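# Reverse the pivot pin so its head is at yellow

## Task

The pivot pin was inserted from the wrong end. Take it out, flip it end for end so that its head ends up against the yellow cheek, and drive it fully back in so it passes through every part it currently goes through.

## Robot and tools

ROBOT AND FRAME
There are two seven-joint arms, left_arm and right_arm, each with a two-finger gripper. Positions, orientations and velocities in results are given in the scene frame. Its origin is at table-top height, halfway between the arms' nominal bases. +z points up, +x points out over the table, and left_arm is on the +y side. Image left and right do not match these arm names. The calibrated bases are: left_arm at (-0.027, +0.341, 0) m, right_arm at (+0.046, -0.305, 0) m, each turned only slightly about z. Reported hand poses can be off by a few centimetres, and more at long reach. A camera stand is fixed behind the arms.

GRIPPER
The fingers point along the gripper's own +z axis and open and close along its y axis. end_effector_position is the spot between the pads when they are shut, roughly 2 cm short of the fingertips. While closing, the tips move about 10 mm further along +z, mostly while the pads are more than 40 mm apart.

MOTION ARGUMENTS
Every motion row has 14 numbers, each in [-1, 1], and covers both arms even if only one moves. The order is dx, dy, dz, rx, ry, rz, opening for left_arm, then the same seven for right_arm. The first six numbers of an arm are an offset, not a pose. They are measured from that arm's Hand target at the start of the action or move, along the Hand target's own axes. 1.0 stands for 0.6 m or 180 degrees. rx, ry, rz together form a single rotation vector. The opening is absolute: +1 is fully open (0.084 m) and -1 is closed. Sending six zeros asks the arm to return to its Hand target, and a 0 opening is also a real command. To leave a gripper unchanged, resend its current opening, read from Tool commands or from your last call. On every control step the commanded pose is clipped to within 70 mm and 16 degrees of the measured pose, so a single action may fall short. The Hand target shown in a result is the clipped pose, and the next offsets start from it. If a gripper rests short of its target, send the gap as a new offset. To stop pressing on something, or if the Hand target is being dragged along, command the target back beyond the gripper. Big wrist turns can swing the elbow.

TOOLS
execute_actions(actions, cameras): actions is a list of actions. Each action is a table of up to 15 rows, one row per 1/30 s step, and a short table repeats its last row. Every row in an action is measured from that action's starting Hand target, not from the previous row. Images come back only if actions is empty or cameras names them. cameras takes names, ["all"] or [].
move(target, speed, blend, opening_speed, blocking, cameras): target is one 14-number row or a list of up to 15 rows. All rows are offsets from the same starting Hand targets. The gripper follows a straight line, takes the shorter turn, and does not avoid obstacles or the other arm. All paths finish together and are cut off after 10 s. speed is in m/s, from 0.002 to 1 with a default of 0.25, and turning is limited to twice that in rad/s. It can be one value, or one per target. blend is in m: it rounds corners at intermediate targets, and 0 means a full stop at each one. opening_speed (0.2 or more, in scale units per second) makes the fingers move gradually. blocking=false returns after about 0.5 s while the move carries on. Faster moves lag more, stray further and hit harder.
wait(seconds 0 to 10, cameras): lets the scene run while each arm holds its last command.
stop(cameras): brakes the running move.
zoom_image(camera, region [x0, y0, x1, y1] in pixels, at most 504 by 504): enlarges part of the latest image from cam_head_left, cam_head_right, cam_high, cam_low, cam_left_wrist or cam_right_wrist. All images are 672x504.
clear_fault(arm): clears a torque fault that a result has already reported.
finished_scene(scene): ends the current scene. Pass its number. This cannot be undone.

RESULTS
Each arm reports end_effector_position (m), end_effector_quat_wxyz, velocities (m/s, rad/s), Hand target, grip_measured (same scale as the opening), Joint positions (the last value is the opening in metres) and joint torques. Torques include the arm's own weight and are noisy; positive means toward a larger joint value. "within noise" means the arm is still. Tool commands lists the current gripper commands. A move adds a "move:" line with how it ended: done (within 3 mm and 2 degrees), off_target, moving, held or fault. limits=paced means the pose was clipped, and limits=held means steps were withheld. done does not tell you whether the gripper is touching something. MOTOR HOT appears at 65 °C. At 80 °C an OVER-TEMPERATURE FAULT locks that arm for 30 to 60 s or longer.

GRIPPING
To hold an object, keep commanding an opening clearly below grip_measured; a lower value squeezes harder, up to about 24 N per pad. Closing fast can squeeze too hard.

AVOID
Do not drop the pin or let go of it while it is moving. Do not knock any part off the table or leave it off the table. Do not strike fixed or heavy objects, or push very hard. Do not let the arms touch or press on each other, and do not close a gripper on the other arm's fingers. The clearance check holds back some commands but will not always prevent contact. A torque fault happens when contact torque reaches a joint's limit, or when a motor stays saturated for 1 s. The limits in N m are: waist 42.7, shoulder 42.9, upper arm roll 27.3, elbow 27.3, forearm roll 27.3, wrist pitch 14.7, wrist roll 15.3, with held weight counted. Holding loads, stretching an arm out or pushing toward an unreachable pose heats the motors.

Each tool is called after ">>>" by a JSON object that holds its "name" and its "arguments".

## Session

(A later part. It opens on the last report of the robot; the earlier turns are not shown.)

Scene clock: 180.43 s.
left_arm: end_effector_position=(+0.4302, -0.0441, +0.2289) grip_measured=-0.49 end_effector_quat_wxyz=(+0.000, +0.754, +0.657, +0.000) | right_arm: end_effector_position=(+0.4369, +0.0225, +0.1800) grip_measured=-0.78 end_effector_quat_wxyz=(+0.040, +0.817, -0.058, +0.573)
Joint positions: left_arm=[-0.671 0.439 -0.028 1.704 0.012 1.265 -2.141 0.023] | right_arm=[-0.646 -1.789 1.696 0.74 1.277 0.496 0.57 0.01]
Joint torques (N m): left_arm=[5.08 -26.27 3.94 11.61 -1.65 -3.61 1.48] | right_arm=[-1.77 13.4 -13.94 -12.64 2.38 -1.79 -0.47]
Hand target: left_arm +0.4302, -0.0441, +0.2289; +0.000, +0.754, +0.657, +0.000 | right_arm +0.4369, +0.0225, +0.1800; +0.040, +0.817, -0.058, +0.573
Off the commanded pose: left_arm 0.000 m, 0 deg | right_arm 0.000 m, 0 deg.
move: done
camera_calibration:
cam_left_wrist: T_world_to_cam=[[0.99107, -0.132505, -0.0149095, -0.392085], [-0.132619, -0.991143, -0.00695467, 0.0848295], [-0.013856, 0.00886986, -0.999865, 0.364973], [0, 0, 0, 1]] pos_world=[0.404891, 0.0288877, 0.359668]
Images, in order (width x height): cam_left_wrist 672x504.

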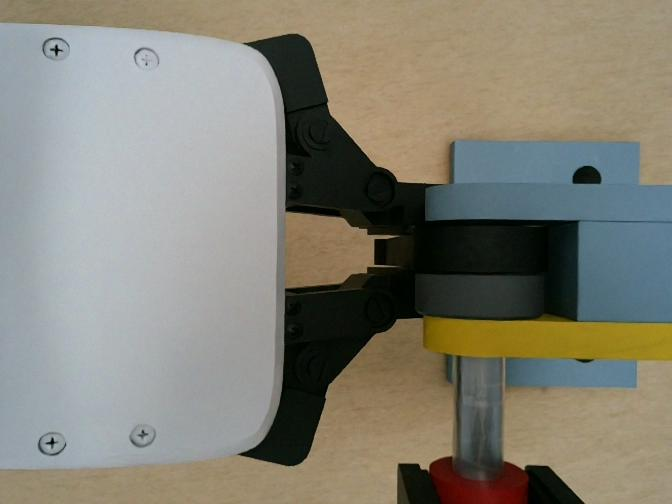

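>>> {"name": "move", "arguments": {"target": [0.04,0,0,0,0,0,-0.95,0,0,0,0,0,0,-0.95], "speed": 0.02, "cameras": ["cam_left_wrist","cam_low","cam_head_right"]}}

>>> {"name": "zoom_image", "arguments": {"camera": "cam_low", "region": [205, 150, 285, 230]}}

Scene clock: 186.57 s.
left_arm: end_effector_position=(+0.4335, -0.0203, +0.2289) grip_measured=-0.49 end_effector_quat_wxyz=(+0.000, +0.754, +0.657, +0.000) | right_arm: end_effector_position=(+0.4369, +0.0225, +0.1801) grip_measured=-0.78 end_effector_quat_wxyz=(+0.040, +0.817, -0.058, +0.573)
Joint positions: left_arm=[-0.643 0.392 -0.018 1.634 0.007 1.242 -2.104 0.023] | right_arm=[-0.646 -1.789 1.696 0.74 1.277 0.496 0.57 0.01]
Joint torques (N m): left_arm=[4.82 -26.29 4.06 12.2 -1.5 -3.71 1.5] | right_arm=[-2.15 13.23 -12.03 -12.4 1.76 -1.59 -0.61]
Hand target: left_arm +0.4335, -0.0203, +0.2289; +0.000, +0.754, +0.657, +0.000 | right_arm +0.4369, +0.0225, +0.1800; +0.040, +0.817, -0.058, +0.573
Off the commanded pose: left_arm 0.000 m, 0 deg | right_arm 0.000 m, 0 deg.
move: done
camera_calibration:
cam_left_wrist: T_world_to_cam=[[0.99107, -0.132505, -0.0149228, -0.392197], [-0.132621, -0.991142, -0.00705377, 0.108893], [-0.0138559, 0.00896985, -0.999864, 0.364802], [0, 0, 0, 1]] pos_world=[0.408191, 0.0526878, 0.359668]
Images, in order (width x height): cam_head_right 672x504, cam_low 672x504, cam_left_wrist 672x504.

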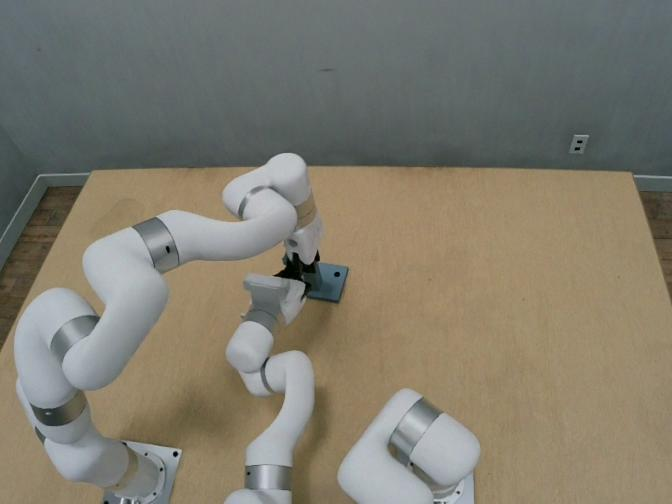

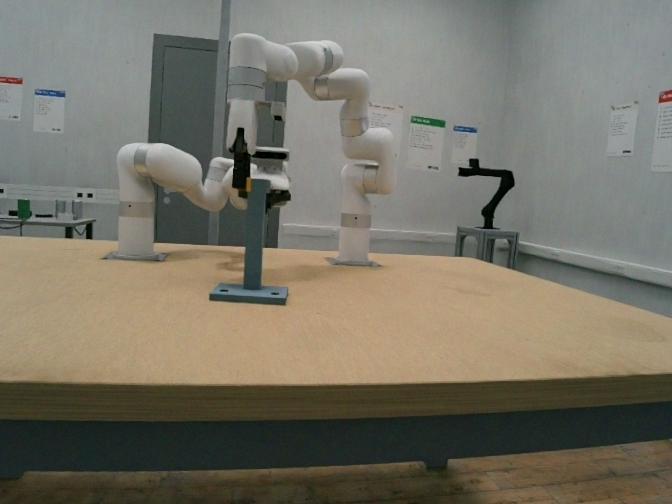

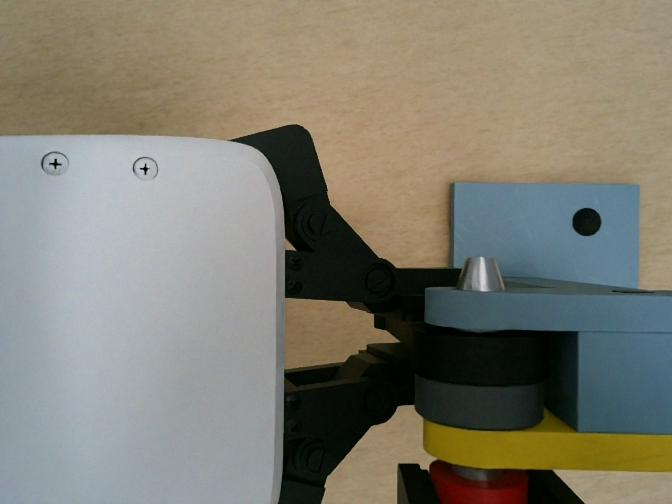

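Scaled by 6.300 from the camera's 672x504 image, which has a finer 960x720 frame.

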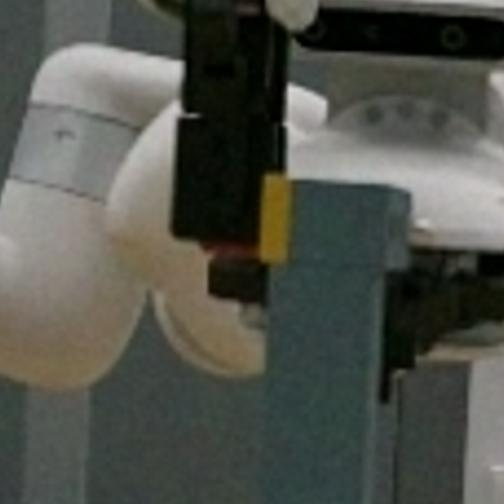

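>>> {"name": "move", "arguments": {"target": [0.0083,0,0,0,0,0,-0.95,0,0,0,0,0,0,-0.95], "speed": 0.01, "cameras": ["cam_left_wrist"]}}

>>> {"name": "zoom_image", "arguments": {"camera": "cam_left_wrist", "region": [380, 230, 600, 504]}}

Scene clock: 190.53 s.
left_arm: end_effector_position=(+0.4342, -0.0154, +0.2289) grip_measured=-0.49 end_effector_quat_wxyz=(+0.000, +0.754, +0.657, +0.000) | right_arm: end_effector_position=(+0.4369, +0.0225, +0.1801) grip_measured=-0.78 end_effector_quat_wxyz=(+0.040, +0.817, -0.058, +0.573)
Joint positions: left_arm=[-0.638 0.383 -0.016 1.62 0.006 1.238 -2.096 0.023] | right_arm=[-0.646 -1.789 1.696 0.74 1.277 0.496 0.57 0.01]
Joint torques (N m): left_arm=[4.79 -25.99 3.99 12.36 -1.67 -3.66 1.42] | right_arm=[-2.81 15.31 -9.36 -12.42 -0.81 0 -0.67]
Hand target: left_arm +0.4342, -0.0153, +0.2289; +0.000, +0.754, +0.657, +0.000 | right_arm +0.4369, +0.0225, +0.1800; +0.040, +0.817, -0.058, +0.573
Off the commanded pose: left_arm 0.000 m, 0 deg | right_arm 0.000 m, 0 deg.
move: done
camera_calibration:
cam_left_wrist: T_world_to_cam=[[0.99107, -0.132505, -0.0149228, -0.39224], [-0.132621, -0.991142, -0.00705377, 0.113843], [-0.0138559, 0.00896985, -0.999864, 0.364868], [0, 0, 0, 1]] pos_world=[0.408891, 0.0575878, 0.359768]
Images, in order (width x height): cam_left_wrist 672x504.

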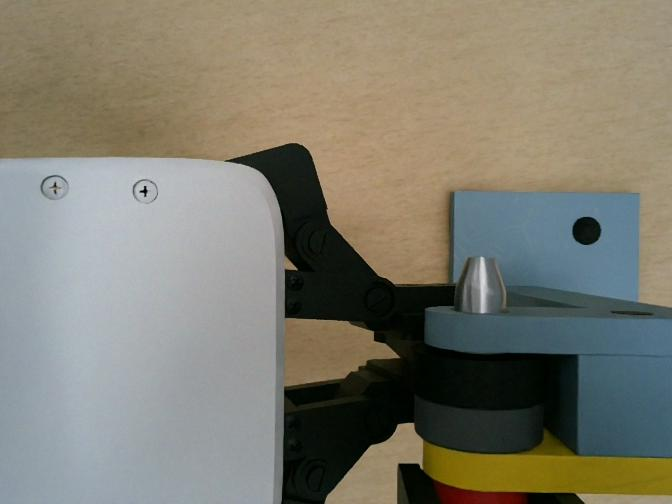

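Scaled by 1.839 from the camera's 672x504 image, which has a finer 960x720 frame.

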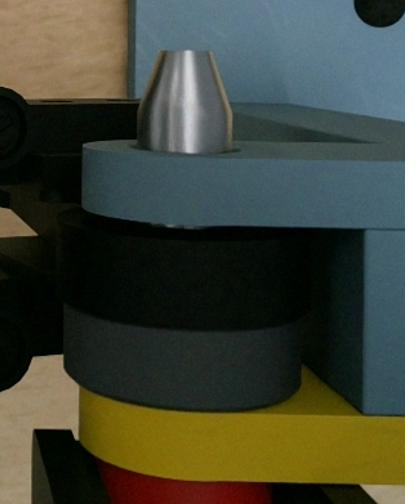

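>>> {"name": "move", "arguments": {"target": [0.0035,0,0,0,0,0,-0.95,0,0,0,0,0,0,-0.95], "speed": 0.01, "cameras": ["cam_left_wrist"]}}

>>> {"name": "zoom_image", "arguments": {"camera": "cam_left_wrist", "region": [380, 230, 600, 504]}}

Scene clock: 194.13 s.
left_arm: end_effector_position=(+0.4345, -0.0135, +0.2289) grip_measured=-0.49 end_effector_quat_wxyz=(+0.000, +0.754, +0.657, +0.000) | right_arm: end_effector_position=(+0.4369, +0.0225, +0.1801) grip_measured=-0.78 end_effector_quat_wxyz=(+0.040, +0.817, -0.058, +0.573)
Joint positions: left_arm=[-0.636 0.379 -0.015 1.615 0.006 1.236 -2.092 0.023] | right_arm=[-0.646 -1.789 1.696 0.74 1.277 0.496 0.57 0.01]
Joint torques (N m): left_arm=[17.85 -30.2 15.61 9.38 4.22 3.89 0.85] | right_arm=[-3.2 16.4 -9.36 -12.47 -2.37 1.08 -0.48]
Hand target: left_arm +0.4345, -0.0133, +0.2289; +0.000, +0.754, +0.657, +0.000 | right_arm +0.4369, +0.0225, +0.1800; +0.040, +0.817, -0.058, +0.573
Off the commanded pose: left_arm 0.000 m, 0 deg | right_arm 0.000 m, 0 deg.
move: done
camera_calibration:
cam_left_wrist: T_world_to_cam=[[0.991034, -0.132822, -0.0144618, -0.392421], [-0.132927, -0.991104, -0.00660719, 0.115728], [-0.0134556, 0.00847032, -0.999874, 0.364623], [0, 0, 0, 1]] pos_world=[0.409192, 0.0594878, 0.359666]
Images, in order (width x height): cam_left_wrist 672x504.

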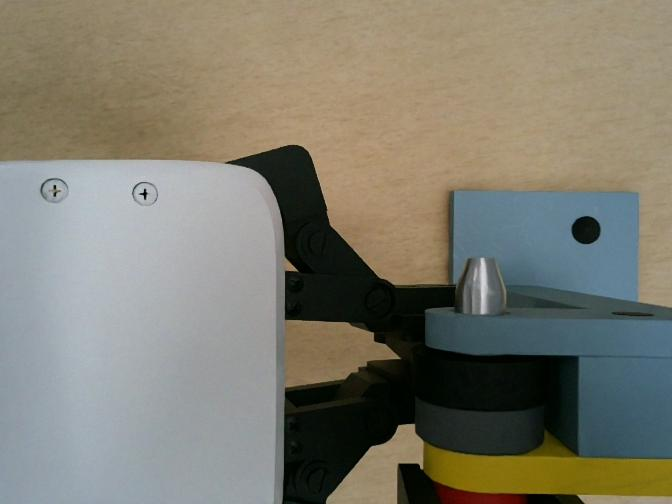

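Scaled by 1.839 from the camera's 672x504 image, which has a finer 960x720 frame.

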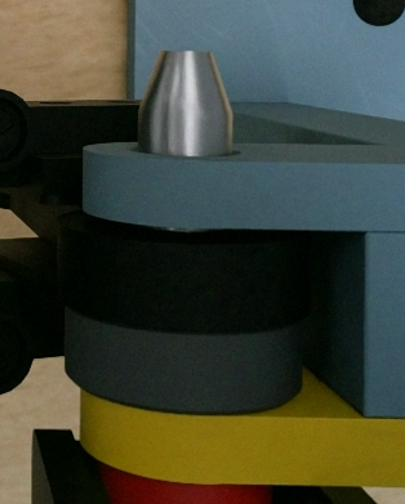

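>>> {"name": "move", "arguments": {"target": [[-0.0008,0,0,0,0,0,0.1,0,0,0,0,0,0,-0.95],[-0.01,0,-0.15,0,0,0,0.1,0,0,0,0,0,0,-0.95]], "speed": [0.05,0.15], "cameras": ["cam_left_wrist","cam_low","cam_head_right"]}}

>>> {"name": "zoom_image", "arguments": {"camera": "cam_low", "region": [205, 150, 305, 250]}}

>>> {"name": "zoom_image", "arguments": {"camera": "cam_left_wrist", "region": [340, 230, 560, 504]}}

Scene clock: 198.67 s.
left_arm: end_effector_position=(+0.4337, -0.0192, +0.3189) grip_measured=+0.09 end_effector_quat_wxyz=(+0.000, +0.754, +0.657, +0.000) | right_arm: end_effector_position=(+0.4369, +0.0225, +0.1800) grip_measured=-0.78 end_effector_quat_wxyz=(+0.040, +0.817, -0.058, +0.573)
Joint positions: left_arm=[-0.643 0.399 -0.018 1.901 0.007 1.503 -2.102 0.048] | right_arm=[-0.646 -1.789 1.696 0.74 1.277 0.496 0.57 0.01]
Joint torques (N m): left_arm=[-3.1 -17.97 -3.76 15.74 2.53 -0.05 -1.39] | right_arm=[-4.33 14.44 -11.12 -12.43 -1.43 0.37 -0.08]
Hand target: left_arm +0.4337, -0.0192, +0.3189; +0.000, +0.754, +0.657, +0.000 | right_arm +0.4369, +0.0225, +0.1800; +0.040, +0.817, -0.058, +0.573
Off the commanded pose: left_arm 0.000 m, 0 deg | right_arm 0.000 m, 0 deg.
move: done
camera_calibration:
cam_left_wrist: T_world_to_cam=[[0.991069, -0.132503, -0.0150219, -0.390875], [-0.132619, -0.991142, -0.00704053, 0.110539], [-0.0139559, 0.00896984, -0.999862, 0.454824], [0, 0, 0, 1]] pos_world=[0.408391, 0.0536878, 0.449668]
Images, in order (width x height): cam_head_right 672x504, cam_low 672x504, cam_left_wrist 672x504.

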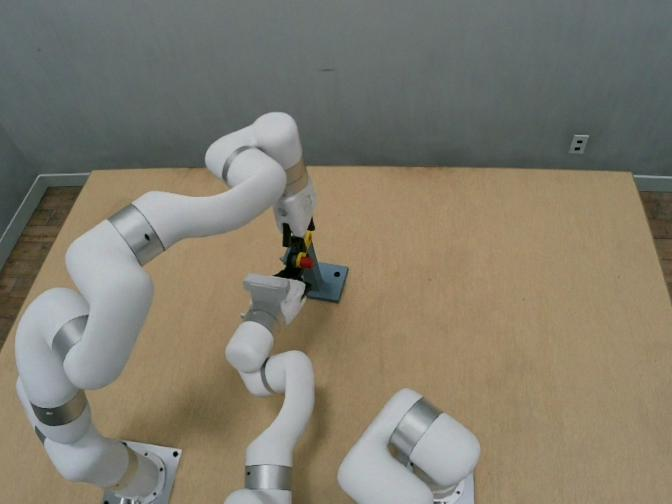

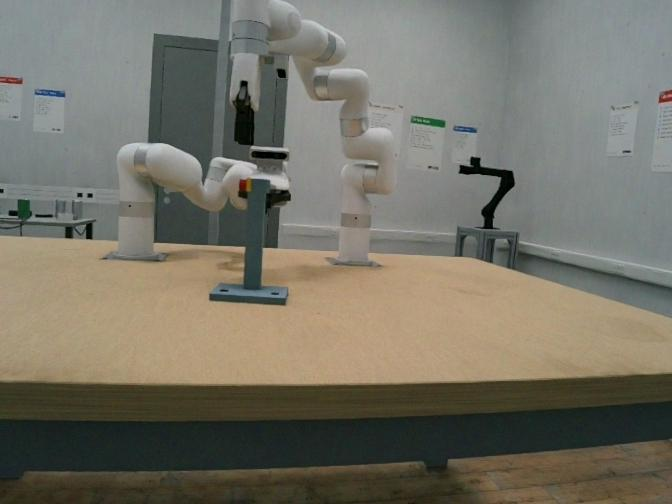

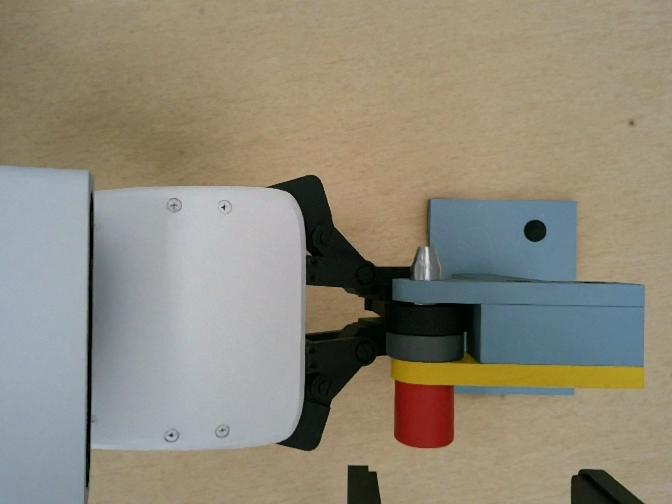

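Scaled by 5.040 from the camera's 672x504 image, which has a finer 960x720 frame.

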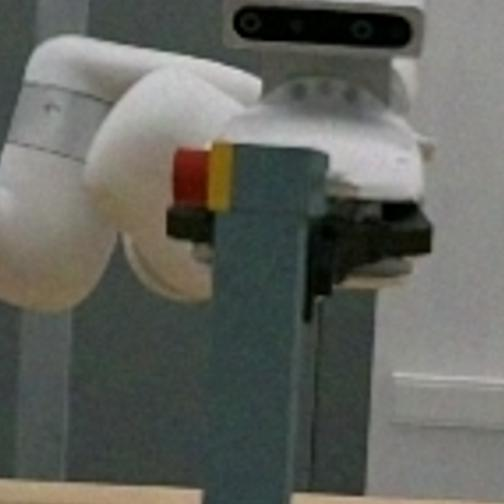

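Scaled by 1.839 from the camera's 672x504 image, which has a finer 960x720 frame.

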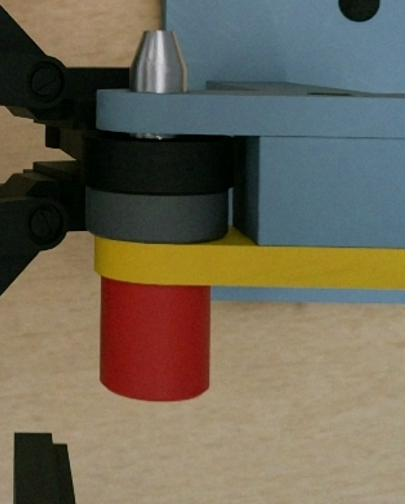

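>>> {"name": "move", "arguments": {"target": [[0,0,0,0,0,0,0.1,0,0,0,0,0,0,-0.2],[0,0,0,0,0,0,0.1,-0.038,0,-0.104,0,0,0,-0.2]], "speed": 0.1, "cameras": ["cam_head_right","cam_left_wrist"]}}

>>> {"name": "zoom_image", "arguments": {"camera": "cam_left_wrist", "region": [340, 230, 560, 504]}}

>>> {"name": "zoom_image", "arguments": {"camera": "cam_head_right", "region": [270, 220, 350, 310]}}

Scene clock: 203.43 s.
left_arm: end_effector_position=(+0.4337, -0.0192, +0.3189) grip_measured=+0.09 end_effector_quat_wxyz=(+0.000, +0.754, +0.657, +0.000) | right_arm: end_effector_position=(+0.3711, +0.0318, +0.1799) grip_measured=-0.21 end_effector_quat_wxyz=(+0.040, +0.817, -0.058, +0.573)
Joint positions: left_arm=[-0.643 0.399 -0.018 1.901 0.007 1.503 -2.102 0.048] | right_arm=[-0.408 -1.841 1.683 0.662 1.122 0.648 0.749 0.035]
Joint torques (N m): left_arm=[-3.26 -20.29 -3.68 15.62 2.59 -2.64 -1.38] | right_arm=[4.24 7.7 -14.89 -7.87 -3.72 -0.42 2.55]
Hand target: left_arm +0.4337, -0.0192, +0.3189; +0.000, +0.754, +0.657, +0.000 | right_arm +0.3711, +0.0318, +0.1799; +0.040, +0.817, -0.058, +0.573
Off the commanded pose: left_arm 0.000 m, 0 deg | right_arm 0.000 m, 0 deg.
move: done
camera_calibration:
cam_left_wrist: T_world_to_cam=[[0.99107, -0.132505, -0.0149228, -0.390918], [-0.132621, -0.991142, -0.00705377, 0.110546], [-0.0138559, 0.00896985, -0.999864, 0.454884], [0, 0, 0, 1]] pos_world=[0.408391, 0.0536878, 0.449768]
Images, in order (width x height): cam_head_right 672x504, cam_left_wrist 672x504.

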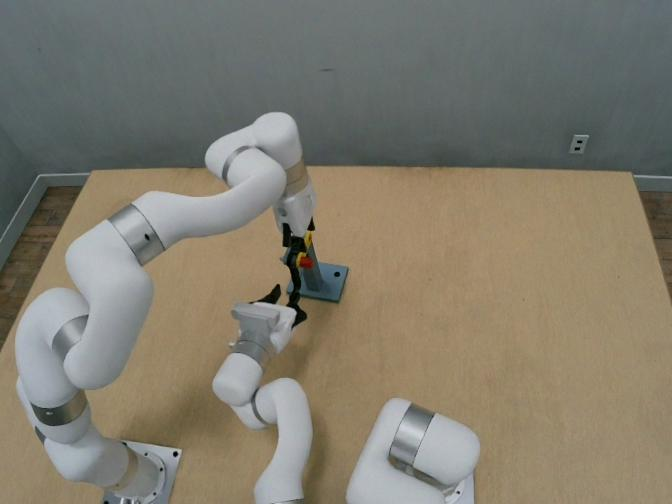

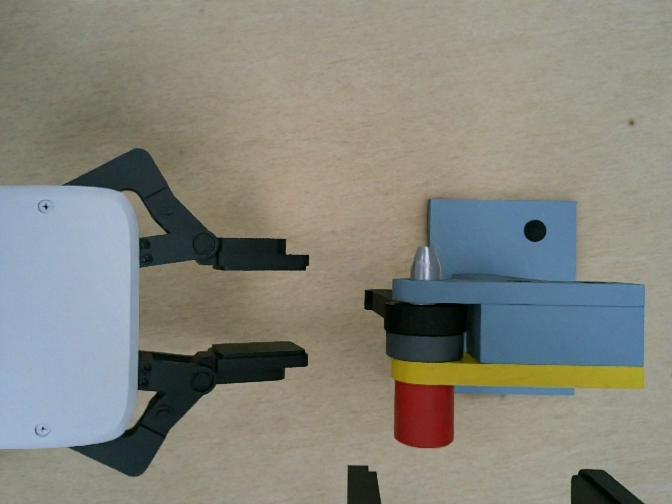

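Scaled by 1.839 from the camera's 672x504 image, which has a finer 960x720 frame.

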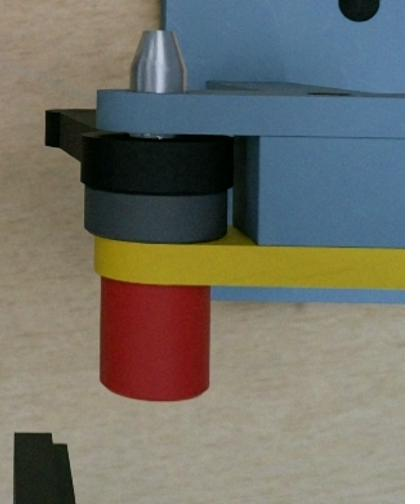

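Scaled by 5.600 from the camera's 672x504 image, which has a finer 960x720 frame.

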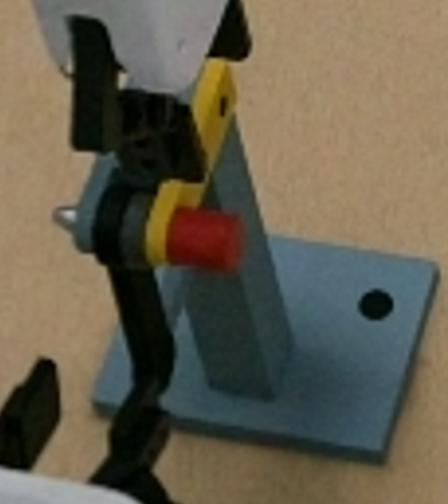

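>>> {"name": "finished_scene", "arguments": {"scene": 1}}

The scene is finished: the task was done.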